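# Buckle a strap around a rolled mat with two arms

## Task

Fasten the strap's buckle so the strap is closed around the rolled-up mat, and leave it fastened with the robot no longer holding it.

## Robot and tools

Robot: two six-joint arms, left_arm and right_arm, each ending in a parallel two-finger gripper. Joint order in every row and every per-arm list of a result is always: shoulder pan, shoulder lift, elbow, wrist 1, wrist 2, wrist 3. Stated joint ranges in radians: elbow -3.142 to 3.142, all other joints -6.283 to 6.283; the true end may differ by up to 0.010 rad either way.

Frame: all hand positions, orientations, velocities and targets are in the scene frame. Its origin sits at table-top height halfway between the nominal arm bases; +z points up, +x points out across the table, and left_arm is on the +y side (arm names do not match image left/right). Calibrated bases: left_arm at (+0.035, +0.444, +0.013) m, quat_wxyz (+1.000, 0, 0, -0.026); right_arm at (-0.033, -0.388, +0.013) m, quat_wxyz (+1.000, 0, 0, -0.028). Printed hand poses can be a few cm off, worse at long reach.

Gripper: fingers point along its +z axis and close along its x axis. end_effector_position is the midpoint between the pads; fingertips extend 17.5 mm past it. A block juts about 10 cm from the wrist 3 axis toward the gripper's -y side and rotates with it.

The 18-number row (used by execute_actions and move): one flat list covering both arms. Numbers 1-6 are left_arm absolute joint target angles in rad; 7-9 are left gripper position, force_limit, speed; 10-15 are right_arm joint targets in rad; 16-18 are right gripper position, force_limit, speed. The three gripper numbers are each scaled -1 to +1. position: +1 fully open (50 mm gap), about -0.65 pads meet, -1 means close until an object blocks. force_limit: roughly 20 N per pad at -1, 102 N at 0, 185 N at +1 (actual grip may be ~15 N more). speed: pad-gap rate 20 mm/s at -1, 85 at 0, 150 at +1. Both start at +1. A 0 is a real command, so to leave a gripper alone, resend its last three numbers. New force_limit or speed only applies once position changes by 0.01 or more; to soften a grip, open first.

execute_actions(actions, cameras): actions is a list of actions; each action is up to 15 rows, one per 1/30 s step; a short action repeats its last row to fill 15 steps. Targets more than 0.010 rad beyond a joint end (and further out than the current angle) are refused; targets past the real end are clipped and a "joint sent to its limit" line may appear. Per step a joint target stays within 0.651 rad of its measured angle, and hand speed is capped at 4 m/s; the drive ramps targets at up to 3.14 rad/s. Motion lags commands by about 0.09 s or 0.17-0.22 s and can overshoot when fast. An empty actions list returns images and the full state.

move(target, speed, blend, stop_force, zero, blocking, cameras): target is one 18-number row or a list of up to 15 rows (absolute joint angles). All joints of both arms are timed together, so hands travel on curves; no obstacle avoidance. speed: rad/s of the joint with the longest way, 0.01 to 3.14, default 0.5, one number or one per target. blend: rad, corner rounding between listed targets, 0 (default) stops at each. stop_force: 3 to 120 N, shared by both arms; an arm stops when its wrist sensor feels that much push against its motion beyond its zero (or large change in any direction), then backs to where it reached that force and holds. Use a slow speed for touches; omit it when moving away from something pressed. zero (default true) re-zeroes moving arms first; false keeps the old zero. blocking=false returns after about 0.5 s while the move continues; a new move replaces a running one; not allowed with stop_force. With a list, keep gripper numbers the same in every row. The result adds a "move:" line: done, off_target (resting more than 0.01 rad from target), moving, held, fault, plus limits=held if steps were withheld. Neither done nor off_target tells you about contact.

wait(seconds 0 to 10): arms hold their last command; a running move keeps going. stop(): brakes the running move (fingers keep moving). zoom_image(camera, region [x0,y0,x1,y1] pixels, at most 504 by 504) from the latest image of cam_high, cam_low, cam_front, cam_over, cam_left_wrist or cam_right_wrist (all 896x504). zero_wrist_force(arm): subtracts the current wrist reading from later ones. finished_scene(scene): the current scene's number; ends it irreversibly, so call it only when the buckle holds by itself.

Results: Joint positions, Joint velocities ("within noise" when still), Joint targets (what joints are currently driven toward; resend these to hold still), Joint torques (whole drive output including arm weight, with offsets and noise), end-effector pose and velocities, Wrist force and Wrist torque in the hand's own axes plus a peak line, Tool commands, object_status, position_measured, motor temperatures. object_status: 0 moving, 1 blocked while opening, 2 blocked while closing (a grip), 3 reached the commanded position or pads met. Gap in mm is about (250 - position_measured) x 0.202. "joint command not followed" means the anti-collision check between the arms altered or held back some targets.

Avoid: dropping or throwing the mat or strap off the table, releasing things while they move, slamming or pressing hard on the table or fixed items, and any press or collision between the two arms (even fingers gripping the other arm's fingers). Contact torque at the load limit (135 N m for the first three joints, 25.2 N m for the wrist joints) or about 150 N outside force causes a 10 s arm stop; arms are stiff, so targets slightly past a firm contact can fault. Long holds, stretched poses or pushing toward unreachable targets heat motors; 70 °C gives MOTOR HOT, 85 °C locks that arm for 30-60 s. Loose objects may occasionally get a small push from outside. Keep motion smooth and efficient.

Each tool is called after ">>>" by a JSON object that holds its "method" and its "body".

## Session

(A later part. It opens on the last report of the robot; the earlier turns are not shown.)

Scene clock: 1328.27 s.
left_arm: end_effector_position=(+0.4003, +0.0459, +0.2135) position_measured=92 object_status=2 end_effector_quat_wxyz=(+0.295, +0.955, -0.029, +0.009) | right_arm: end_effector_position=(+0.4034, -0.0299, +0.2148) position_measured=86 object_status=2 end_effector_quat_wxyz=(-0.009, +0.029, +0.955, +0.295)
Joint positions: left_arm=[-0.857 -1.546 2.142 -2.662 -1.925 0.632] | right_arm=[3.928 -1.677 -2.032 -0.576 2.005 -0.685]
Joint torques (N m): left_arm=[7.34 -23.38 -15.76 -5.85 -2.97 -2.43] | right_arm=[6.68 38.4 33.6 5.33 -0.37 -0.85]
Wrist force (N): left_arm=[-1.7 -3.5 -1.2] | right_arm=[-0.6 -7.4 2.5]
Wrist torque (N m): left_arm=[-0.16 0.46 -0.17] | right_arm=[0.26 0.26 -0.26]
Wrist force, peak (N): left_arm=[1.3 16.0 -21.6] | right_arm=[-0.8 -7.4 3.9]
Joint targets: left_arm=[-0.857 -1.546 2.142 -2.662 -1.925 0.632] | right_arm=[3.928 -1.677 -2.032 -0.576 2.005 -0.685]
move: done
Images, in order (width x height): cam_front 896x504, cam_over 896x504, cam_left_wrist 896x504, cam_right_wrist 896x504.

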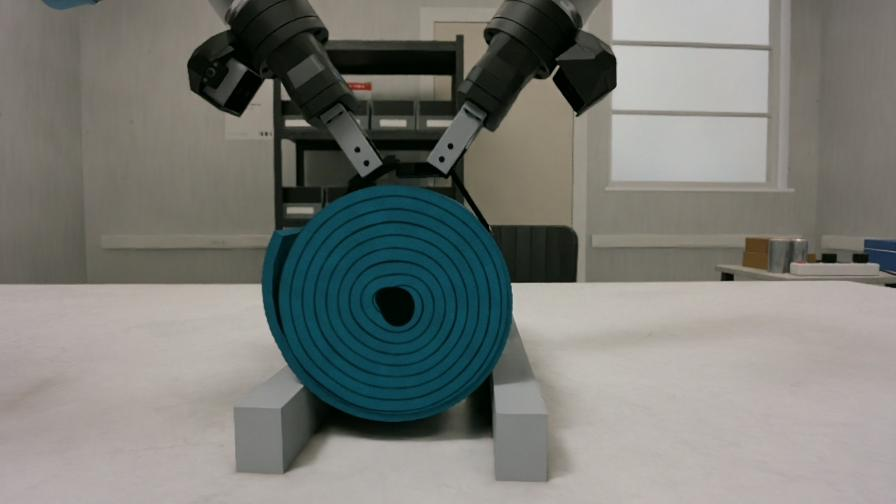

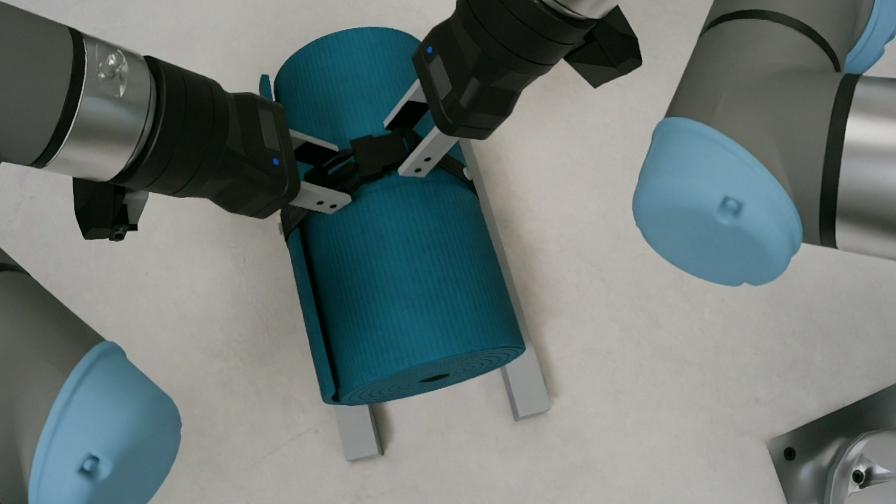

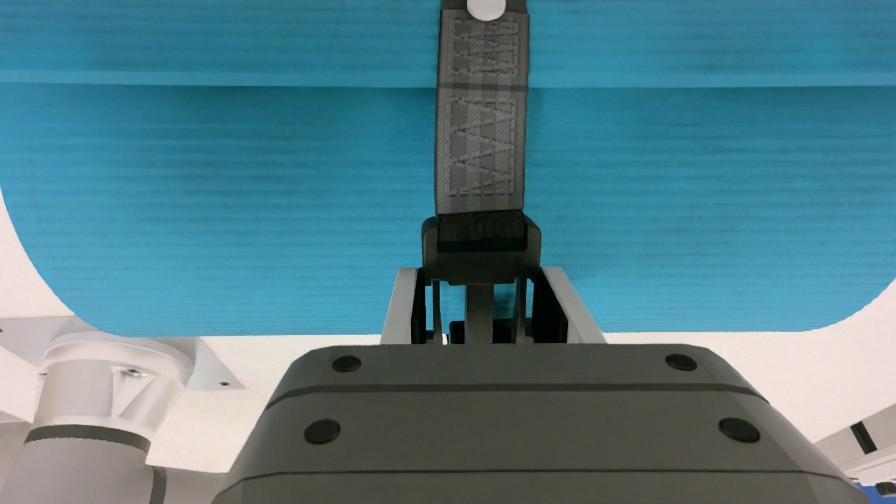

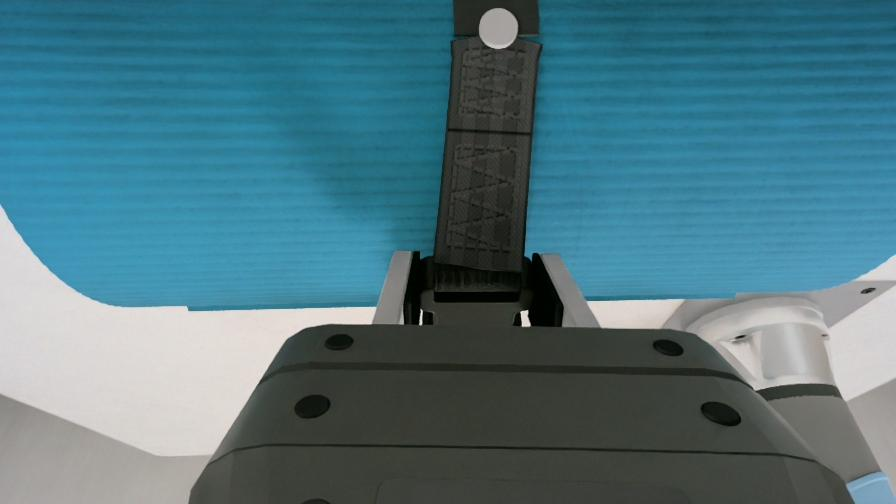

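>>> {"method": "move", "body": {"target": [[-0.775,-1.51,2.232,-2.98,-2.09,0.565,-0.98,-0.5,-1,3.9276,-1.6768,-2.0316,-0.576,2.005,-0.685,-1,-0.6,-1],[-0.7012,-1.3379,2.3213,-3.4269,-2.256,0.498,-0.98,-0.5,-1,3.9276,-1.6768,-2.0316,-0.576,2.005,-0.685,-1,-0.6,-1]], "speed": 0.2, "blend": [0.1,0], "cameras": ["cam_front","cam_over","cam_left_wrist","cam_right_wrist"]}}

>>> {"method": "zoom_image", "body": {"camera": "cam_front", "region": [320, 110, 480, 210]}}

>>> {"method": "zoom_image", "body": {"camera": "cam_over", "region": [260, 100, 460, 230]}}

Scene clock: 1353.37 s.
left_arm: end_effector_position=(+0.4033, +0.0566, +0.2096) position_measured=92 object_status=2 end_effector_quat_wxyz=(+0.501, +0.865, -0.004, +0.002) | right_arm: end_effector_position=(+0.4034, -0.0299, +0.2148) position_measured=86 object_status=2 end_effector_quat_wxyz=(-0.009, +0.029, +0.955, +0.295)
Joint positions: left_arm=[-0.701 -1.338 2.321 -3.427 -2.256 0.498] | right_arm=[3.928 -1.677 -2.032 -0.576 2.005 -0.685]
Joint torques (N m): left_arm=[-7.94 -37.56 -23.12 -1.94 0.57 2.18] | right_arm=[6.29 30.82 23.85 4.2 0.72 -0.82]
Wrist force (N): left_arm=[-2.3 -3.4 0.6] | right_arm=[-0.8 -4.2 2.0]
Wrist torque (N m): left_arm=[-0.25 0.56 -0.12] | right_arm=[0.25 0.25 -0.23]
Wrist force, peak (N): left_arm=[-2.3 -7.5 2.5] | right_arm=[-0.7 -7.2 2.7]
Joint targets: left_arm=[-0.701 -1.338 2.321 -3.427 -2.256 0.498] | right_arm=[3.928 -1.677 -2.032 -0.576 2.005 -0.685]
move: done
Images, in order (width x height): cam_front 896x504, cam_over 896x504, cam_left_wrist 896x504, cam_right_wrist 896x504.

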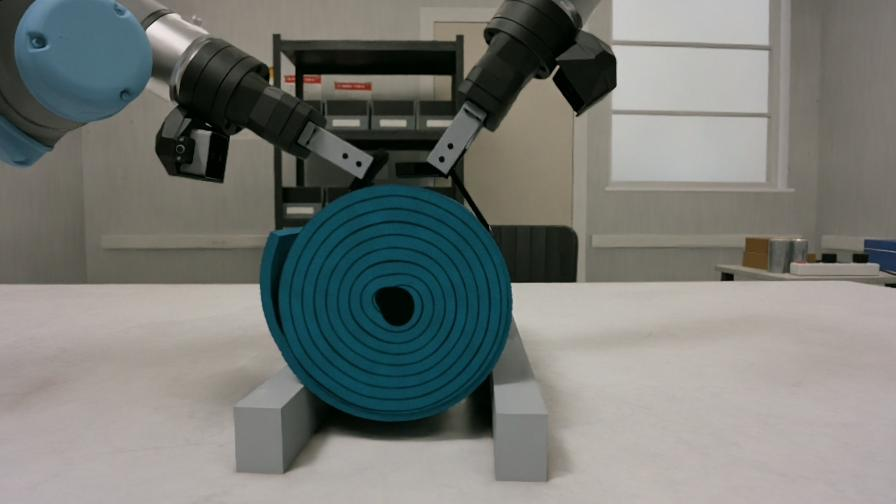

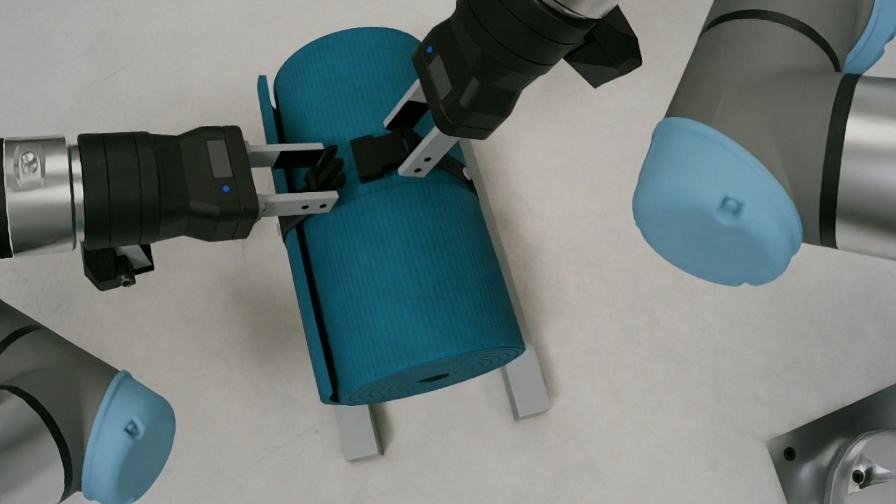

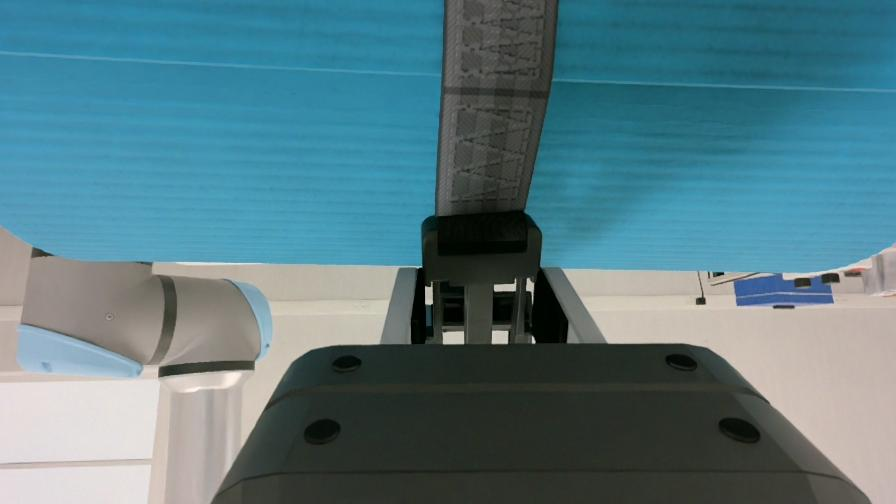

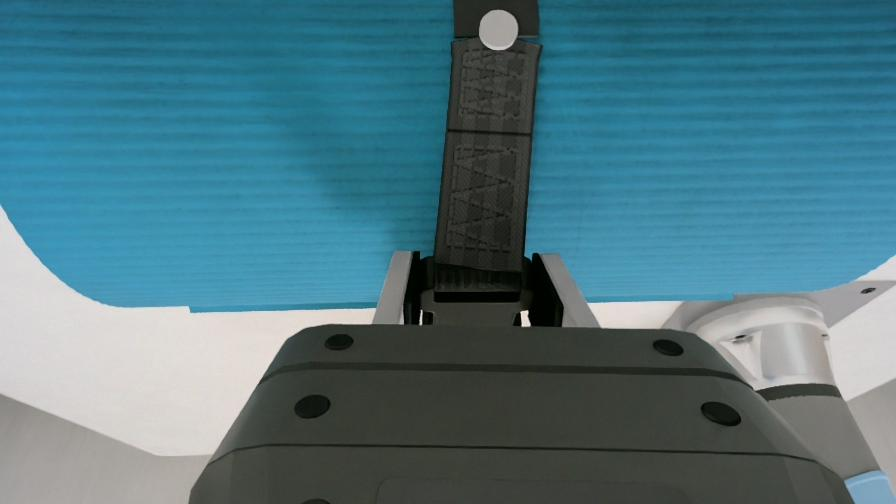

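Scaled by 3.150.

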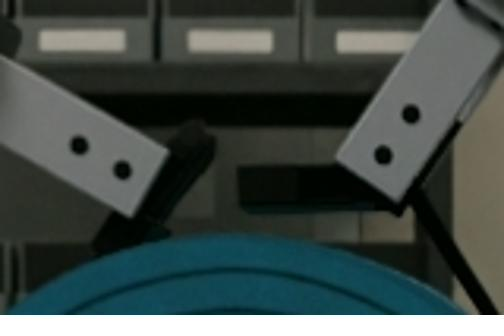

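Scaled by 2.520.

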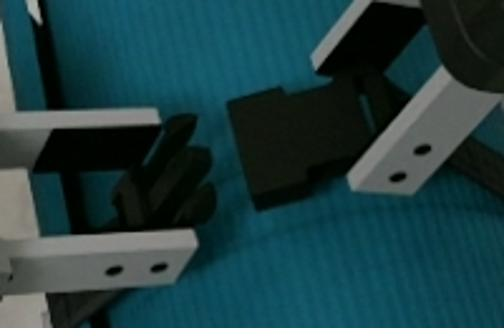

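>>> {"method": "move", "body": {"target": [[-0.84,-1.54,2.098,-2.63,-1.952,0.527,-0.98,-0.5,-1,3.9276,-1.6768,-2.0316,-0.576,2.005,-0.685,-1,-0.6,-1],[-0.9785,-1.5029,1.8749,-2.0717,-1.6478,0.555,-0.98,-0.5,-1,3.9276,-1.6768,-2.0316,-0.576,2.005,-0.685,-1,-0.6,-1]], "speed": 0.25, "blend": [0.1,0], "cameras": ["cam_front","cam_over","cam_left_wrist"]}}

>>> {"method": "zoom_image", "body": {"camera": "cam_front", "region": [320, 110, 480, 210]}}

>>> {"method": "zoom_image", "body": {"camera": "cam_over", "region": [260, 100, 460, 230]}}

Scene clock: 1371.50 s.
left_arm: end_effector_position=(+0.4032, +0.0506, +0.2133) position_measured=92 object_status=2 end_effector_quat_wxyz=(+0.075, +0.997, -0.010, +0.001) | right_arm: end_effector_position=(+0.4034, -0.0299, +0.2148) position_measured=86 object_status=2 end_effector_quat_wxyz=(-0.009, +0.029, +0.955, +0.295)
Joint positions: left_arm=[-0.979 -1.503 1.875 -2.072 -1.648 0.555] | right_arm=[3.928 -1.677 -2.032 -0.576 2.005 -0.685]
Joint torques (N m): left_arm=[8.82 -33.94 -17.52 -4.69 -1.54 -0.25] | right_arm=[6.44 22.39 24.97 3.88 1.9 -0.78]
Wrist force (N): left_arm=[-1.6 -0.9 1.3] | right_arm=[-0.3 -4.3 2.0]
Wrist torque (N m): left_arm=[0.01 0.36 -0.08] | right_arm=[0.20 0.16 -0.24]
Wrist force, peak (N): left_arm=[-2.5 -8.7 -7.0] | right_arm=[-1.0 -15.0 1.1]
Joint targets: left_arm=[-0.979 -1.503 1.875 -2.072 -1.648 0.555] | right_arm=[3.928 -1.677 -2.032 -0.576 2.005 -0.685]
move: done
Images, in order (width x height): cam_front 896x504, cam_over 896x504, cam_left_wrist 896x504.

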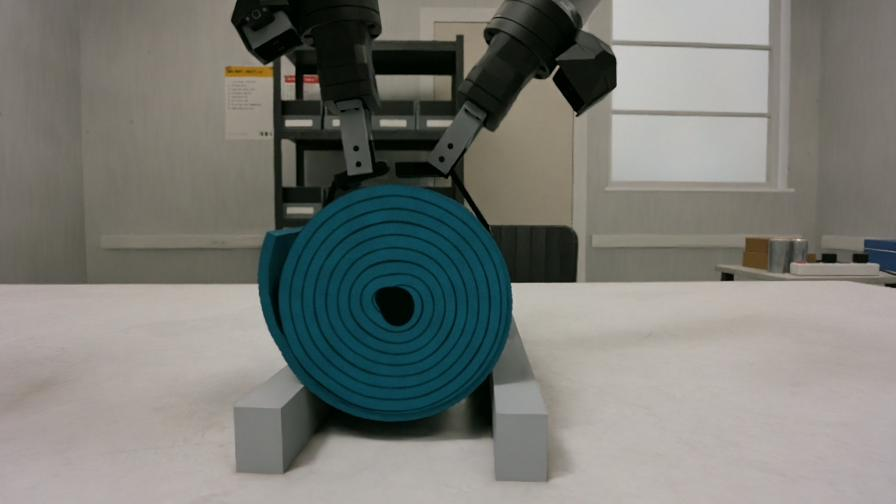

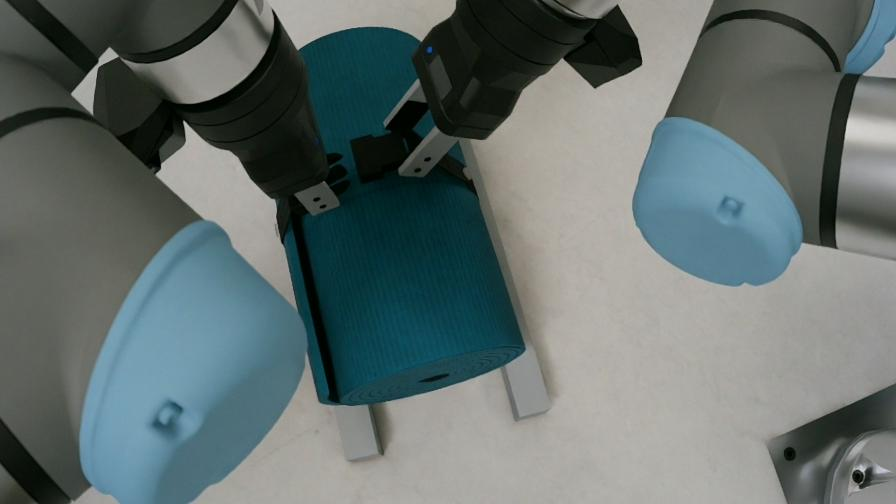

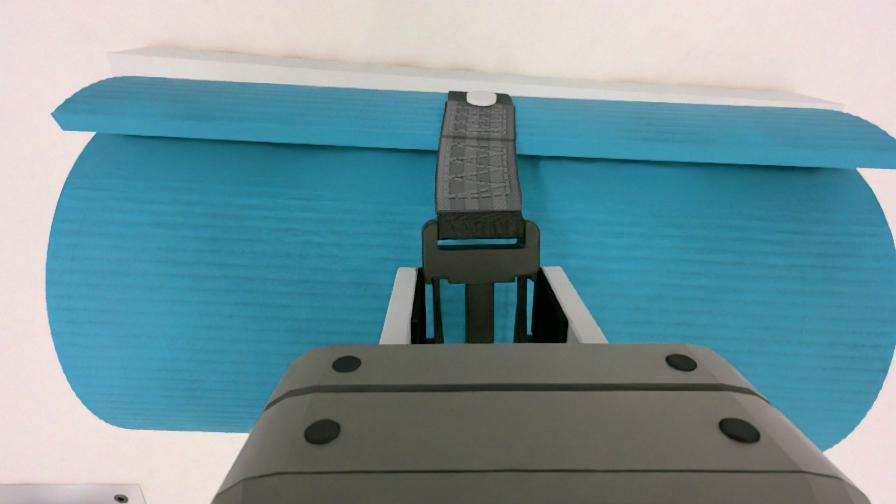

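Scaled by 3.150.

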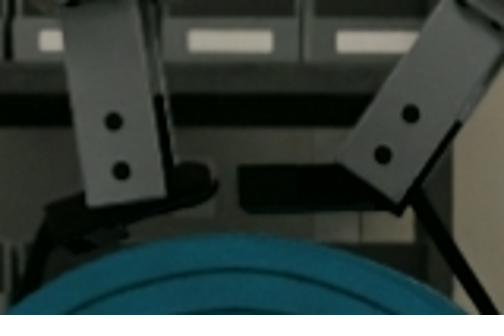

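Scaled by 2.520.

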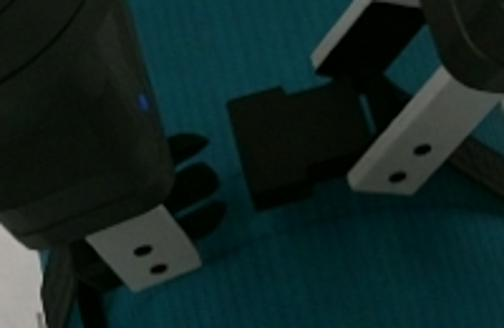

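>>> {"method": "move", "body": {"target": [-1.0017,-1.4537,1.7855,-1.9287,-1.5856,0.537,-0.98,-0.5,-1,3.9276,-1.6768,-2.0316,-0.576,2.005,-0.685,-1,-0.6,-1], "speed": 0.15, "cameras": ["cam_front","cam_over"]}}

>>> {"method": "zoom_image", "body": {"camera": "cam_front", "region": [320, 110, 480, 210]}}

>>> {"method": "zoom_image", "body": {"camera": "cam_over", "region": [260, 100, 460, 230]}}

Scene clock: 1386.80 s.
left_arm: end_effector_position=(+0.4083, +0.0496, +0.2131) position_measured=92 object_status=2 end_effector_quat_wxyz=(+0.015, +1.000, -0.010, +0.000) | right_arm: end_effector_position=(+0.4034, -0.0299, +0.2147) position_measured=86 object_status=2 end_effector_quat_wxyz=(-0.009, +0.029, +0.955, +0.295)
Joint positions: left_arm=[-1.002 -1.454 1.785 -1.929 -1.586 0.537] | right_arm=[3.928 -1.677 -2.032 -0.576 2.005 -0.685]
Joint torques (N m): left_arm=[7.1 -42.25 -18.16 -5.68 -1.86 0.4] | right_arm=[6.42 20.84 29.41 3.96 2.59 -0.71]
Wrist force (N): left_arm=[-1.7 -0.1 2.2] | right_arm=[-0.3 -4.4 2.0]
Wrist torque (N m): left_arm=[0.08 0.31 0.07] | right_arm=[0.21 0.15 -0.24]
Wrist force, peak (N): left_arm=[-1.9 -0.2 2.4] | right_arm=[-0.4 -4.7 2.1]
Joint targets: left_arm=[-1.002 -1.454 1.786 -1.929 -1.586 0.537] | right_arm=[3.928 -1.677 -2.032 -0.576 2.005 -0.685]
move: done
Images, in order (width x height): cam_front 896x504, cam_over 896x504.

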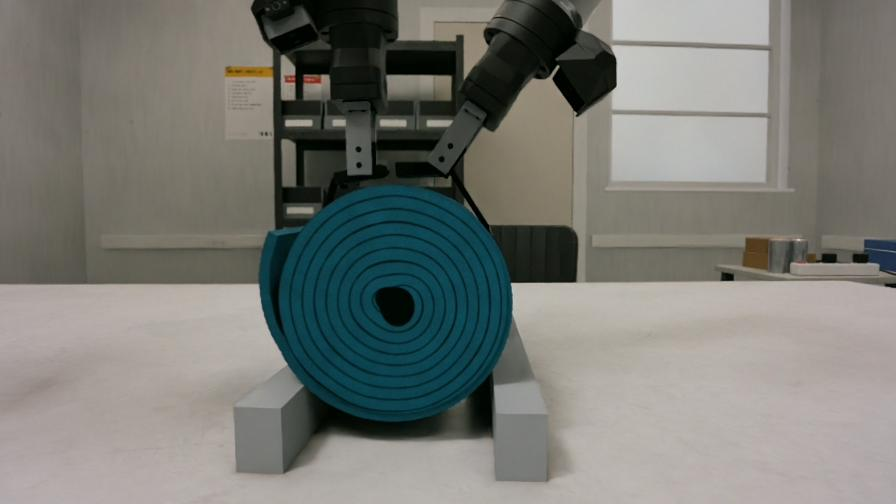

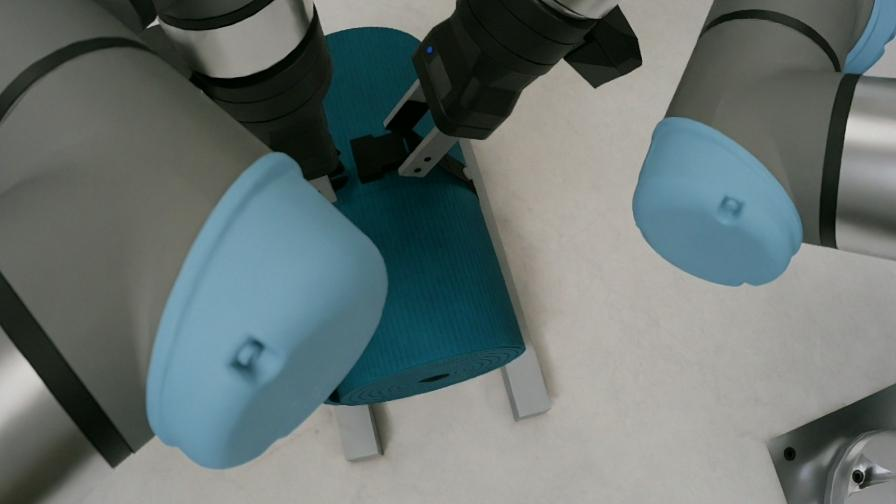

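Scaled by 3.150.

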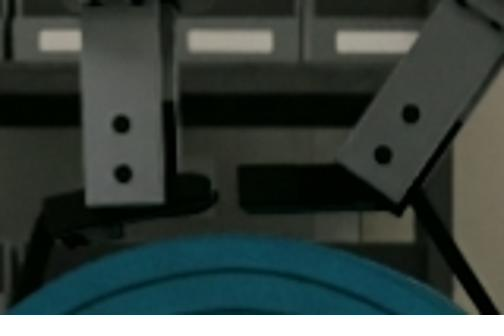

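Scaled by 2.520.

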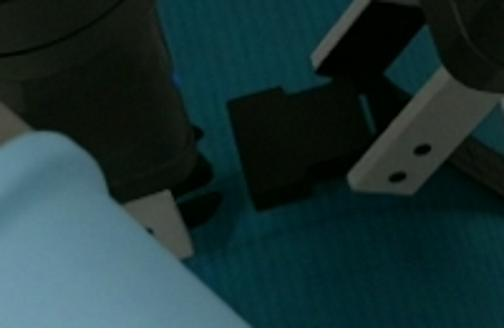

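>>> {"method": "move", "body": {"target": [-0.9983,-1.4504,1.782,-1.9285,-1.5856,0.540,-0.98,-0.5,-1,3.9276,-1.6768,-2.0316,-0.576,2.005,-0.685,-1,-0.6,-1], "speed": 0.1}}

>>> {"method": "move", "body": {"target": [-1.018,-1.4073,1.7317,-1.9215,-1.5852,0.52,-0.98,-0.5,-1,3.9276,-1.6768,-2.0316,-0.576,2.005,-0.685,-1,-0.6,-1], "speed": 0.03, "stop_force": 20, "cameras": ["cam_front","cam_over","cam_left_wrist"]}}

>>> {"method": "zoom_image", "body": {"camera": "cam_front", "region": [320, 110, 480, 210]}}

>>> {"method": "zoom_image", "body": {"camera": "cam_over", "region": [260, 100, 460, 230]}}

Scene clock: 1398.67 s.
left_arm: end_effector_position=(+0.4104, +0.0497, +0.2131) position_measured=92 object_status=2 end_effector_quat_wxyz=(+0.015, +1.000, -0.010, +0.000) | right_arm: end_effector_position=(+0.4034, -0.0299, +0.2147) position_measured=86 object_status=2 end_effector_quat_wxyz=(-0.009, +0.029, +0.955, +0.295)
Joint positions: left_arm=[-0.998 -1.45 1.782 -1.929 -1.586 0.54] | right_arm=[3.928 -1.677 -2.032 -0.576 2.005 -0.685]
Joint torques (N m): left_arm=[4.44 -27.91 -30.28 -1.11 -1.6 1.83] | right_arm=[5.43 20.9 32.4 4.15 3.17 -0.68]
Wrist force (N): left_arm=[-2.0 -0.2 2.3] | right_arm=[-0.4 -4.6 2.4]
Wrist torque (N m): left_arm=[0.07 0.32 -0.07] | right_arm=[0.21 0.17 -0.23]
Wrist force, peak (N): left_arm=[-1.9 -0.4 2.5] | right_arm=[-0.2 -4.8 2.4]
Joint targets: left_arm=[-0.998 -1.450 1.782 -1.928 -1.586 0.540] | right_arm=[3.928 -1.677 -2.032 -0.576 2.005 -0.685]
move: done

Scene clock: 1400.27 s.
left_arm: end_effector_position=(+0.4111, +0.0396, +0.2131) position_measured=92 object_status=2 end_effector_quat_wxyz=(+0.015, +1.000, -0.010, +0.000) | right_arm: end_effector_position=(+0.4034, -0.0299, +0.2147) position_measured=86 object_status=2 end_effector_quat_wxyz=(-0.009, +0.029, +0.955, +0.295)
Joint positions: left_arm=[-1.007 -1.432 1.761 -1.925 -1.585 0.531] | right_arm=[3.928 -1.677 -2.032 -0.576 2.005 -0.685]
Joint torques (N m): left_arm=[2.89 -43.39 -24.5 -9.88 -4.02 2.7] | right_arm=[6.47 20.84 34.64 8.46 3.31 -0.58]
Wrist force (N): left_arm=[-2.5 -17.9 2.8] | right_arm=[-1.2 -19.0 -7.4]
Wrist torque (N m): left_arm=[-0.01 0.32 -0.16] | right_arm=[0.10 0.00 -0.02]
Wrist force, peak (N): left_arm=[-2.1 -26.4 3.3] | right_arm=[-0.9 -24.5 -12.1]
Joint targets: left_arm=[-1.007 -1.432 1.761 -1.925 -1.585 0.531] | right_arm=[3.928 -1.677 -2.032 -0.576 2.005 -0.685]
move: contact (left_arm); left_arm: the elbow is farthest, 0.029 rad from its target
Images, in order (width x height): cam_front 896x504, cam_over 896x504, cam_left_wrist 896x504.

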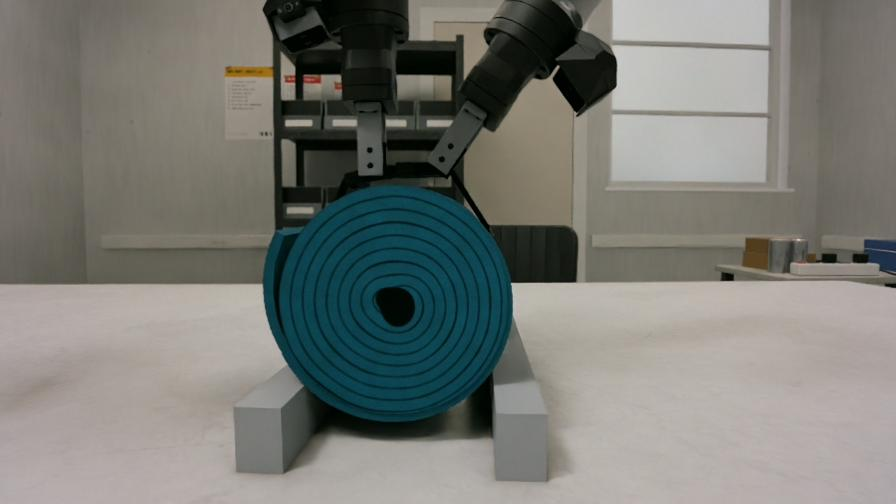

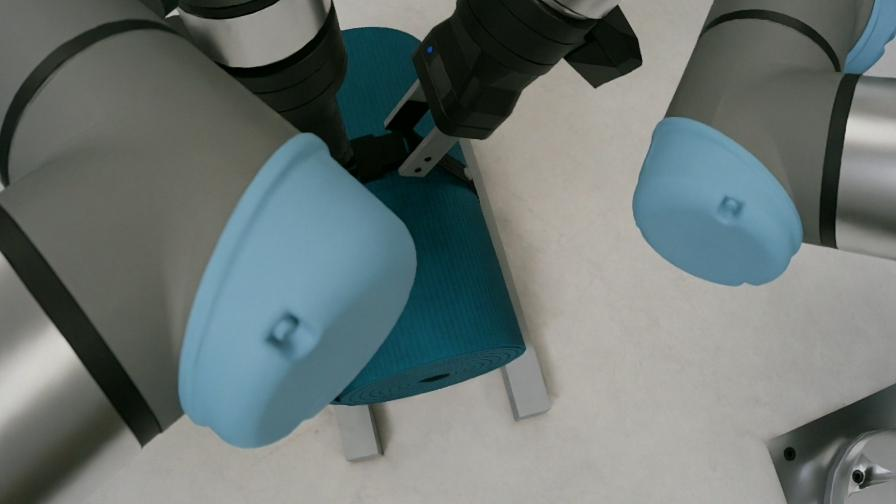

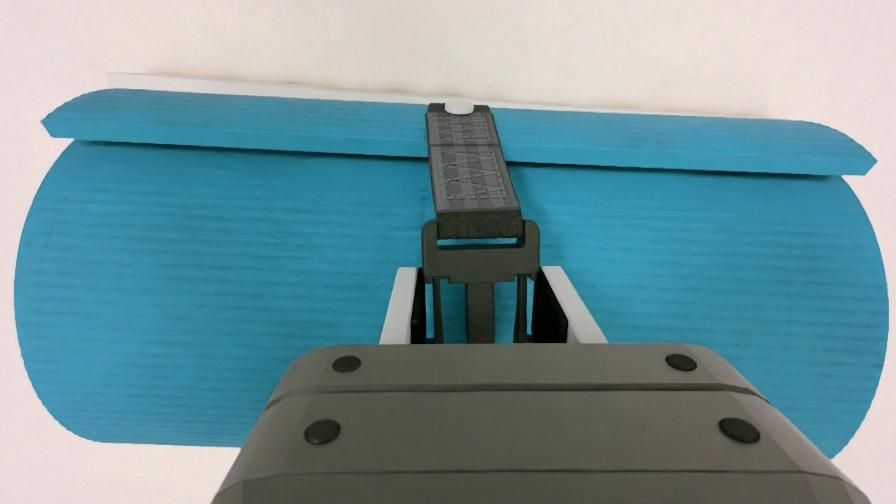

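Scaled by 3.150.

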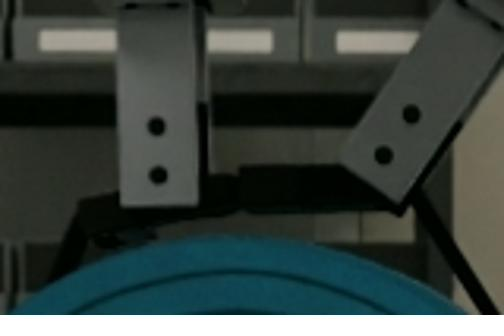

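Scaled by 2.520.

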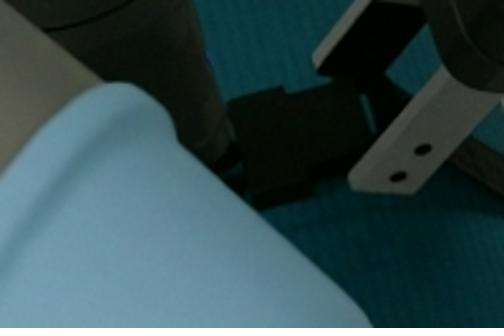

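>>> {"method": "move", "body": {"target": [-1.018,-1.4073,1.7317,-1.9215,-1.5852,0.52,-0.98,-0.5,-1,3.9276,-1.6768,-2.0316,-0.576,2.005,-0.685,-1,-0.6,-1], "speed": 0.03, "stop_force": 45, "zero": false, "cameras": ["cam_front","cam_over","cam_left_wrist"]}}

>>> {"method": "zoom_image", "body": {"camera": "cam_front", "region": [320, 110, 480, 210]}}

>>> {"method": "zoom_image", "body": {"camera": "cam_left_wrist", "region": [360, 180, 600, 350]}}

Scene clock: 1407.90 s.
left_arm: end_effector_position=(+0.4117, +0.0261, +0.2131) position_measured=92 object_status=2 end_effector_quat_wxyz=(+0.015, +1.000, -0.010, +0.000) | right_arm: end_effector_position=(+0.4035, -0.0300, +0.2147) position_measured=86 object_status=2 end_effector_quat_wxyz=(-0.009, +0.029, +0.955, +0.295)
Joint positions: left_arm=[-1.018 -1.408 1.732 -1.921 -1.585 0.52] | right_arm=[3.928 -1.677 -2.032 -0.576 2.005 -0.685]
Joint torques (N m): left_arm=[-2.21 -38.8 -29.82 -14.48 -2.06 1.93] | right_arm=[27.7 26.2 45.28 10.97 11.82 -0.55]
Wrist force (N): left_arm=[-11.2 -42.1 -5.0] | right_arm=[-9.8 -39.0 -15.5]
Wrist torque (N m): left_arm=[-0.45 0.19 0.59] | right_arm=[0.56 -0.04 -0.23]
Wrist force, peak (N): left_arm=[-11.8 -46.1 -5.0] | right_arm=[-10.4 -42.7 -17.3]
Joint targets: left_arm=[-1.018 -1.408 1.732 -1.921 -1.585 0.520] | right_arm=[3.928 -1.677 -2.032 -0.576 2.005 -0.685]
move: contact (left_arm)
Images, in order (width x height): cam_front 896x504, cam_over 896x504, cam_left_wrist 896x504.

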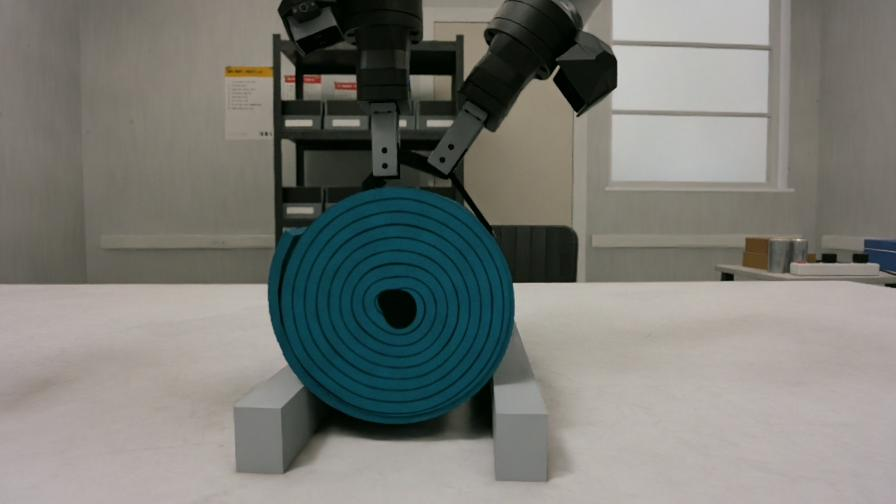

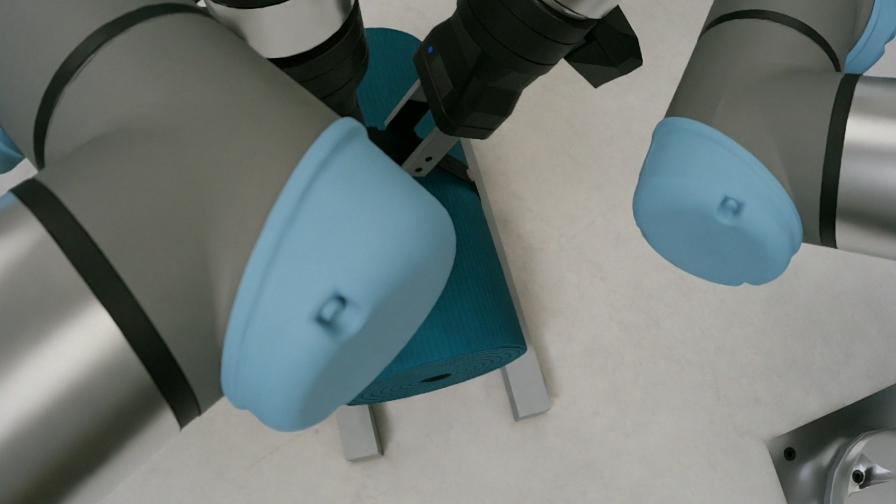

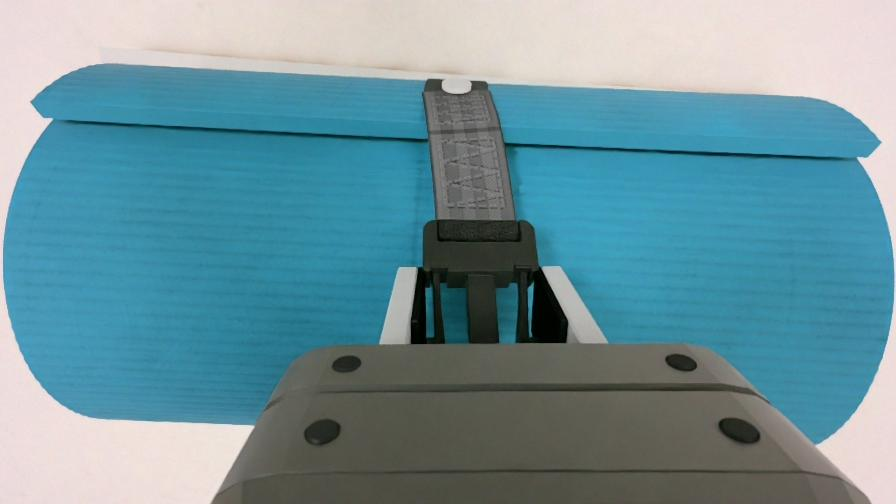

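Scaled by 3.150.

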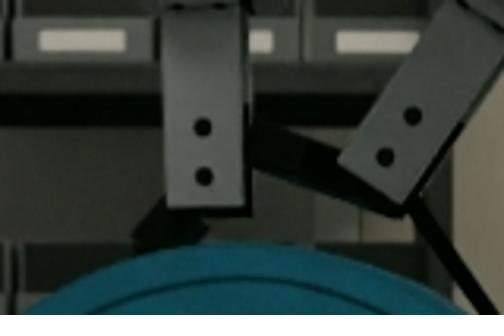

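Scaled by 2.100.

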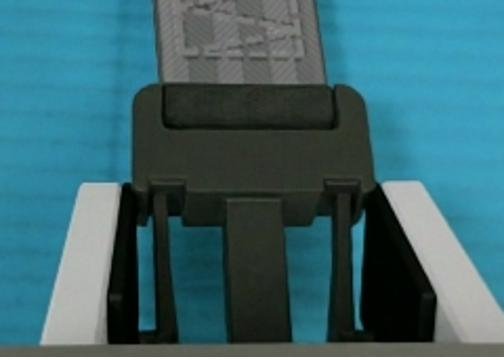

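>>> {"method": "move", "body": {"target": [-0.9983,-1.4604,1.782,-1.9185,-1.5856,0.540,-0.98,-0.5,-1,3.9276,-1.6768,-2.0316,-0.576,2.005,-0.685,-1,-0.6,-1], "speed": 0.08, "cameras": ["cam_front","cam_over","cam_left_wrist"]}}

>>> {"method": "zoom_image", "body": {"camera": "cam_front", "region": [320, 110, 480, 210]}}

>>> {"method": "zoom_image", "body": {"camera": "cam_over", "region": [260, 100, 460, 230]}}

Scene clock: 1424.97 s.
left_arm: end_effector_position=(+0.4089, +0.0524, +0.2173) position_measured=92 object_status=2 end_effector_quat_wxyz=(+0.015, +1.000, -0.010, +0.000) | right_arm: end_effector_position=(+0.4034, -0.0299, +0.2148) position_measured=86 object_status=2 end_effector_quat_wxyz=(-0.009, +0.029, +0.955, +0.295)
Joint positions: left_arm=[-0.998 -1.461 1.782 -1.918 -1.586 0.54] | right_arm=[3.928 -1.677 -2.032 -0.576 2.005 -0.685]
Joint torques (N m): left_arm=[-7.24 -23.09 -31.62 -1.37 -1.38 -1.52] | right_arm=[-6.11 38.92 16.07 3.83 -1.06 -0.53]
Wrist force (N): left_arm=[-2.3 0.3 0.3] | right_arm=[-1.6 -5.7 1.9]
Wrist torque (N m): left_arm=[0.17 0.36 -0.07] | right_arm=[-0.01 0.36 -0.23]
Wrist force, peak (N): left_arm=[-11.6 -42.5 -5.1] | right_arm=[-10.0 -39.6 -15.5]
Joint targets: left_arm=[-0.998 -1.460 1.782 -1.919 -1.586 0.540] | right_arm=[3.928 -1.677 -2.032 -0.576 2.005 -0.685]
move: done
Images, in order (width x height): cam_front 896x504, cam_over 896x504, cam_left_wrist 896x504.

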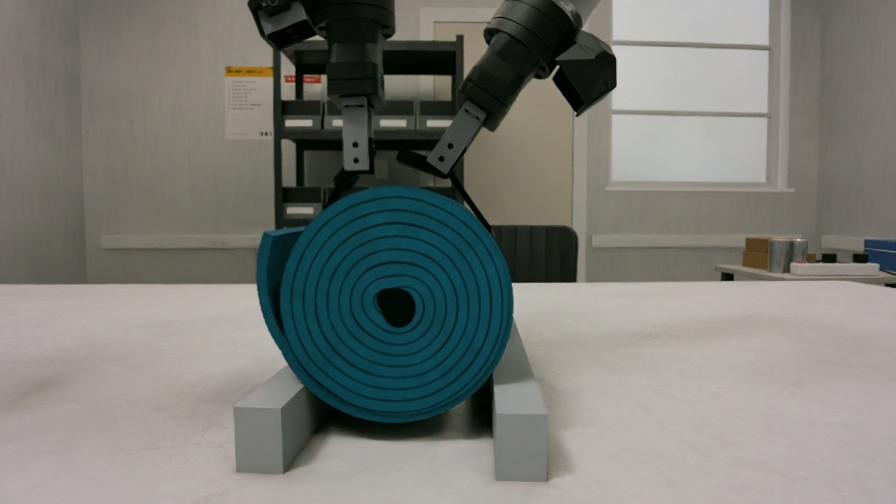

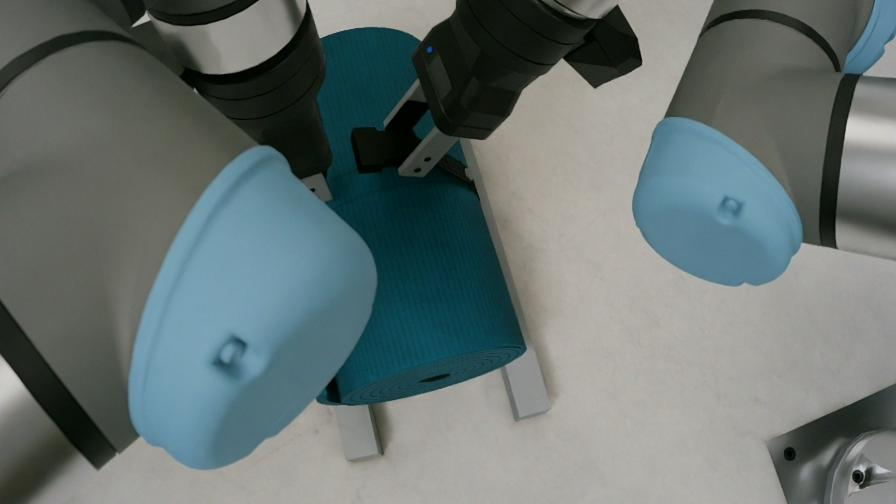

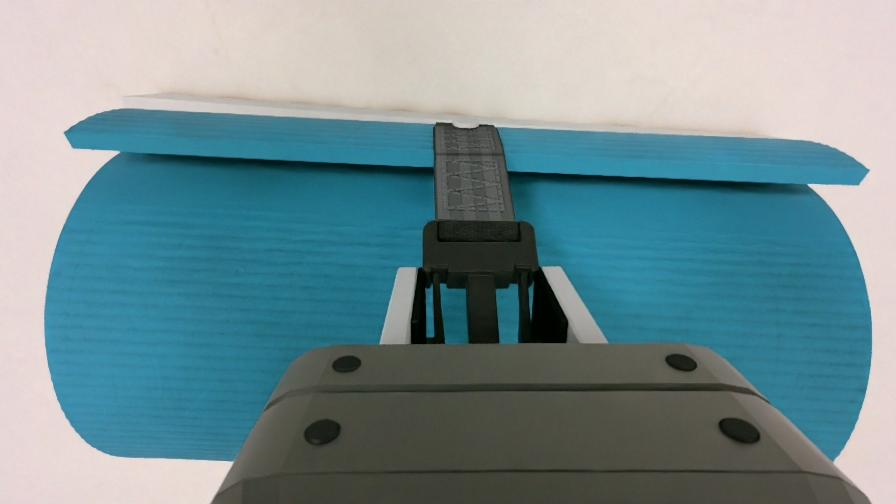

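Scaled by 3.150.

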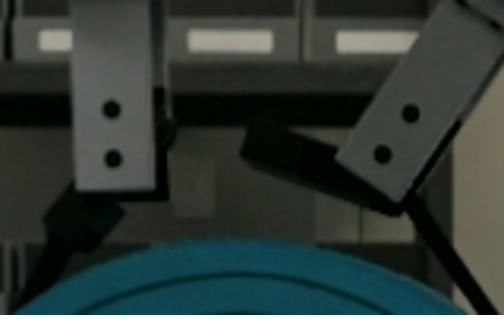

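Scaled by 2.520.

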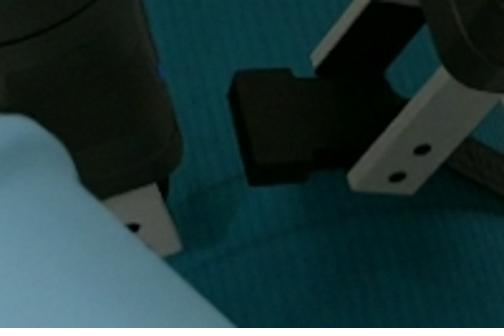

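>>> {"method": "move", "body": {"target": [[-0.9983,-1.4604,1.782,-1.9185,-1.5856,0.540,-0.98,-0.5,-1,3.9333,-1.6344,-1.9958,-0.7688,1.8992,-0.723,-1,-0.6,-1],[-0.86,-1.543,2.1,-2.672,-1.94,0.555,-0.98,-0.5,-1,3.9333,-1.6344,-1.9958,-0.7688,1.8992,-0.723,-1,-0.6,-1],[-0.7418,-1.3413,2.3111,-3.3784,-2.2018,0.548,-0.98,-0.5,-1,3.9333,-1.6344,-1.9958,-0.7688,1.8992,-0.723,-1,-0.6,-1]], "speed": 0.35, "blend": [0.05,0.1,0]}}

>>> {"method": "move", "body": {"target": [-0.7418,-1.2615,2.3254,-3.4725,-2.2018,0.548,-0.98,-0.5,-1,3.9333,-1.6344,-1.9958,-0.7688,1.8992,-0.723,-1,-0.6,-1], "speed": 0.06, "stop_force": 45, "cameras": ["cam_front","cam_left_wrist"]}}

>>> {"method": "zoom_image", "body": {"camera": "cam_front", "region": [320, 120, 480, 220]}}

Scene clock: 1437.63 s.
left_arm: end_effector_position=(+0.4004, +0.0445, +0.1996) position_measured=92 object_status=2 end_effector_quat_wxyz=(+0.479, +0.877, -0.026, +0.014) | right_arm: end_effector_position=(+0.4034, -0.0599, +0.2127) position_measured=86 object_status=2 end_effector_quat_wxyz=(-0.007, +0.029, +0.974, +0.223)
Joint positions: left_arm=[-0.742 -1.341 2.311 -3.378 -2.202 0.548] | right_arm=[3.933 -1.634 -1.996 -0.769 1.899 -0.723]
Joint torques (N m): left_arm=[-8.16 -38.42 -23.35 -3.81 -0.12 -1.79] | right_arm=[-6.35 21.22 21.82 5.58 3.5 1.1]
Wrist force (N): left_arm=[-2.3 -3.3 -0.2] | right_arm=[-1.5 -1.9 2.7]
Wrist torque (N m): left_arm=[-0.17 0.58 -0.11] | right_arm=[0.09 0.28 -0.07]
Wrist force, peak (N): left_arm=[-2.9 -9.3 -0.9] | right_arm=[-1.5 -5.9 2.0]
Joint targets: left_arm=[-0.742 -1.341 2.311 -3.378 -2.202 0.548] | right_arm=[3.933 -1.634 -1.996 -0.769 1.899 -0.723]
move: done

Scene clock: 1438.80 s.
left_arm: end_effector_position=(+0.4008, +0.0440, +0.1950) position_measured=92 object_status=2 end_effector_quat_wxyz=(+0.480, +0.877, -0.026, +0.015) | right_arm: end_effector_position=(+0.4034, -0.0599, +0.2127) position_measured=86 object_status=2 end_effector_quat_wxyz=(-0.007, +0.029, +0.974, +0.223)
Joint positions: left_arm=[-0.742 -1.327 2.313 -3.396 -2.202 0.548] | right_arm=[3.933 -1.634 -1.996 -0.769 1.899 -0.723]
Joint torques (N m): left_arm=[-7.6 -7.63 -11.73 4.53 2.55 -0.97] | right_arm=[-6.04 23.35 23.9 5.98 3.47 1.06]
Wrist force (N): left_arm=[2.3 21.0 -23.5] | right_arm=[-1.4 -2.1 3.0]
Wrist torque (N m): left_arm=[0.08 0.56 -0.09] | right_arm=[0.08 0.28 -0.08]
Wrist force, peak (N): left_arm=[2.4 35.4 -35.9] | right_arm=[-1.6 -2.1 2.9]
Joint targets: left_arm=[-0.742 -1.327 2.313 -3.396 -2.202 0.548] | right_arm=[3.933 -1.634 -1.996 -0.769 1.899 -0.723]
move: contact (left_arm); left_arm: the wrist 1 is farthest, 0.077 rad from its target
Images, in order (width x height): cam_front 896x504, cam_left_wrist 896x504.

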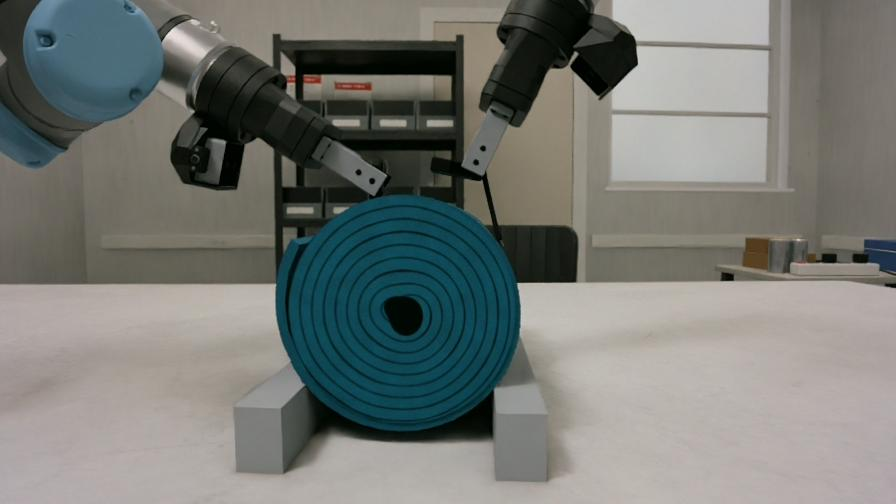

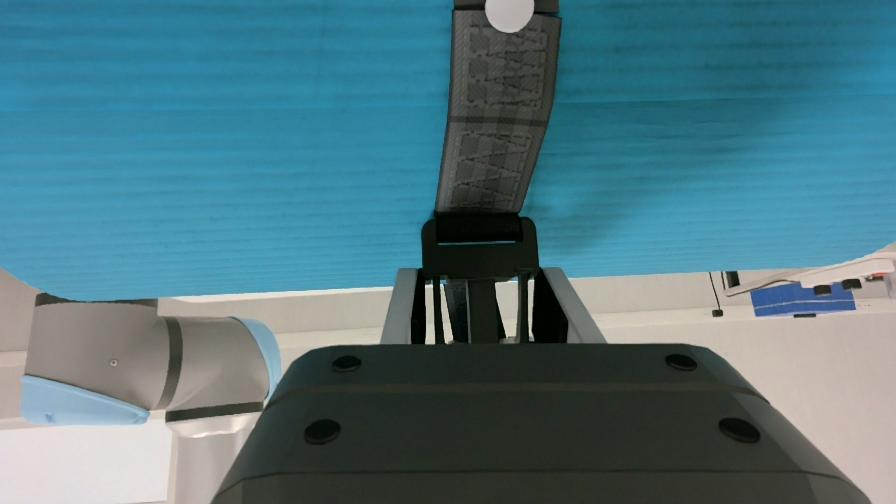

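Scaled by 3.150.

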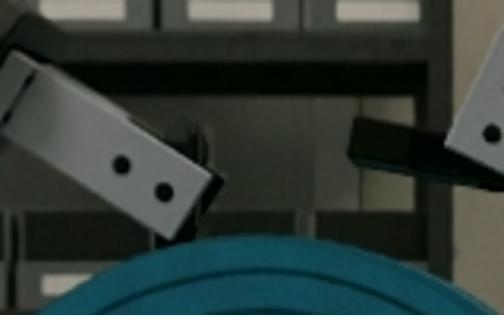

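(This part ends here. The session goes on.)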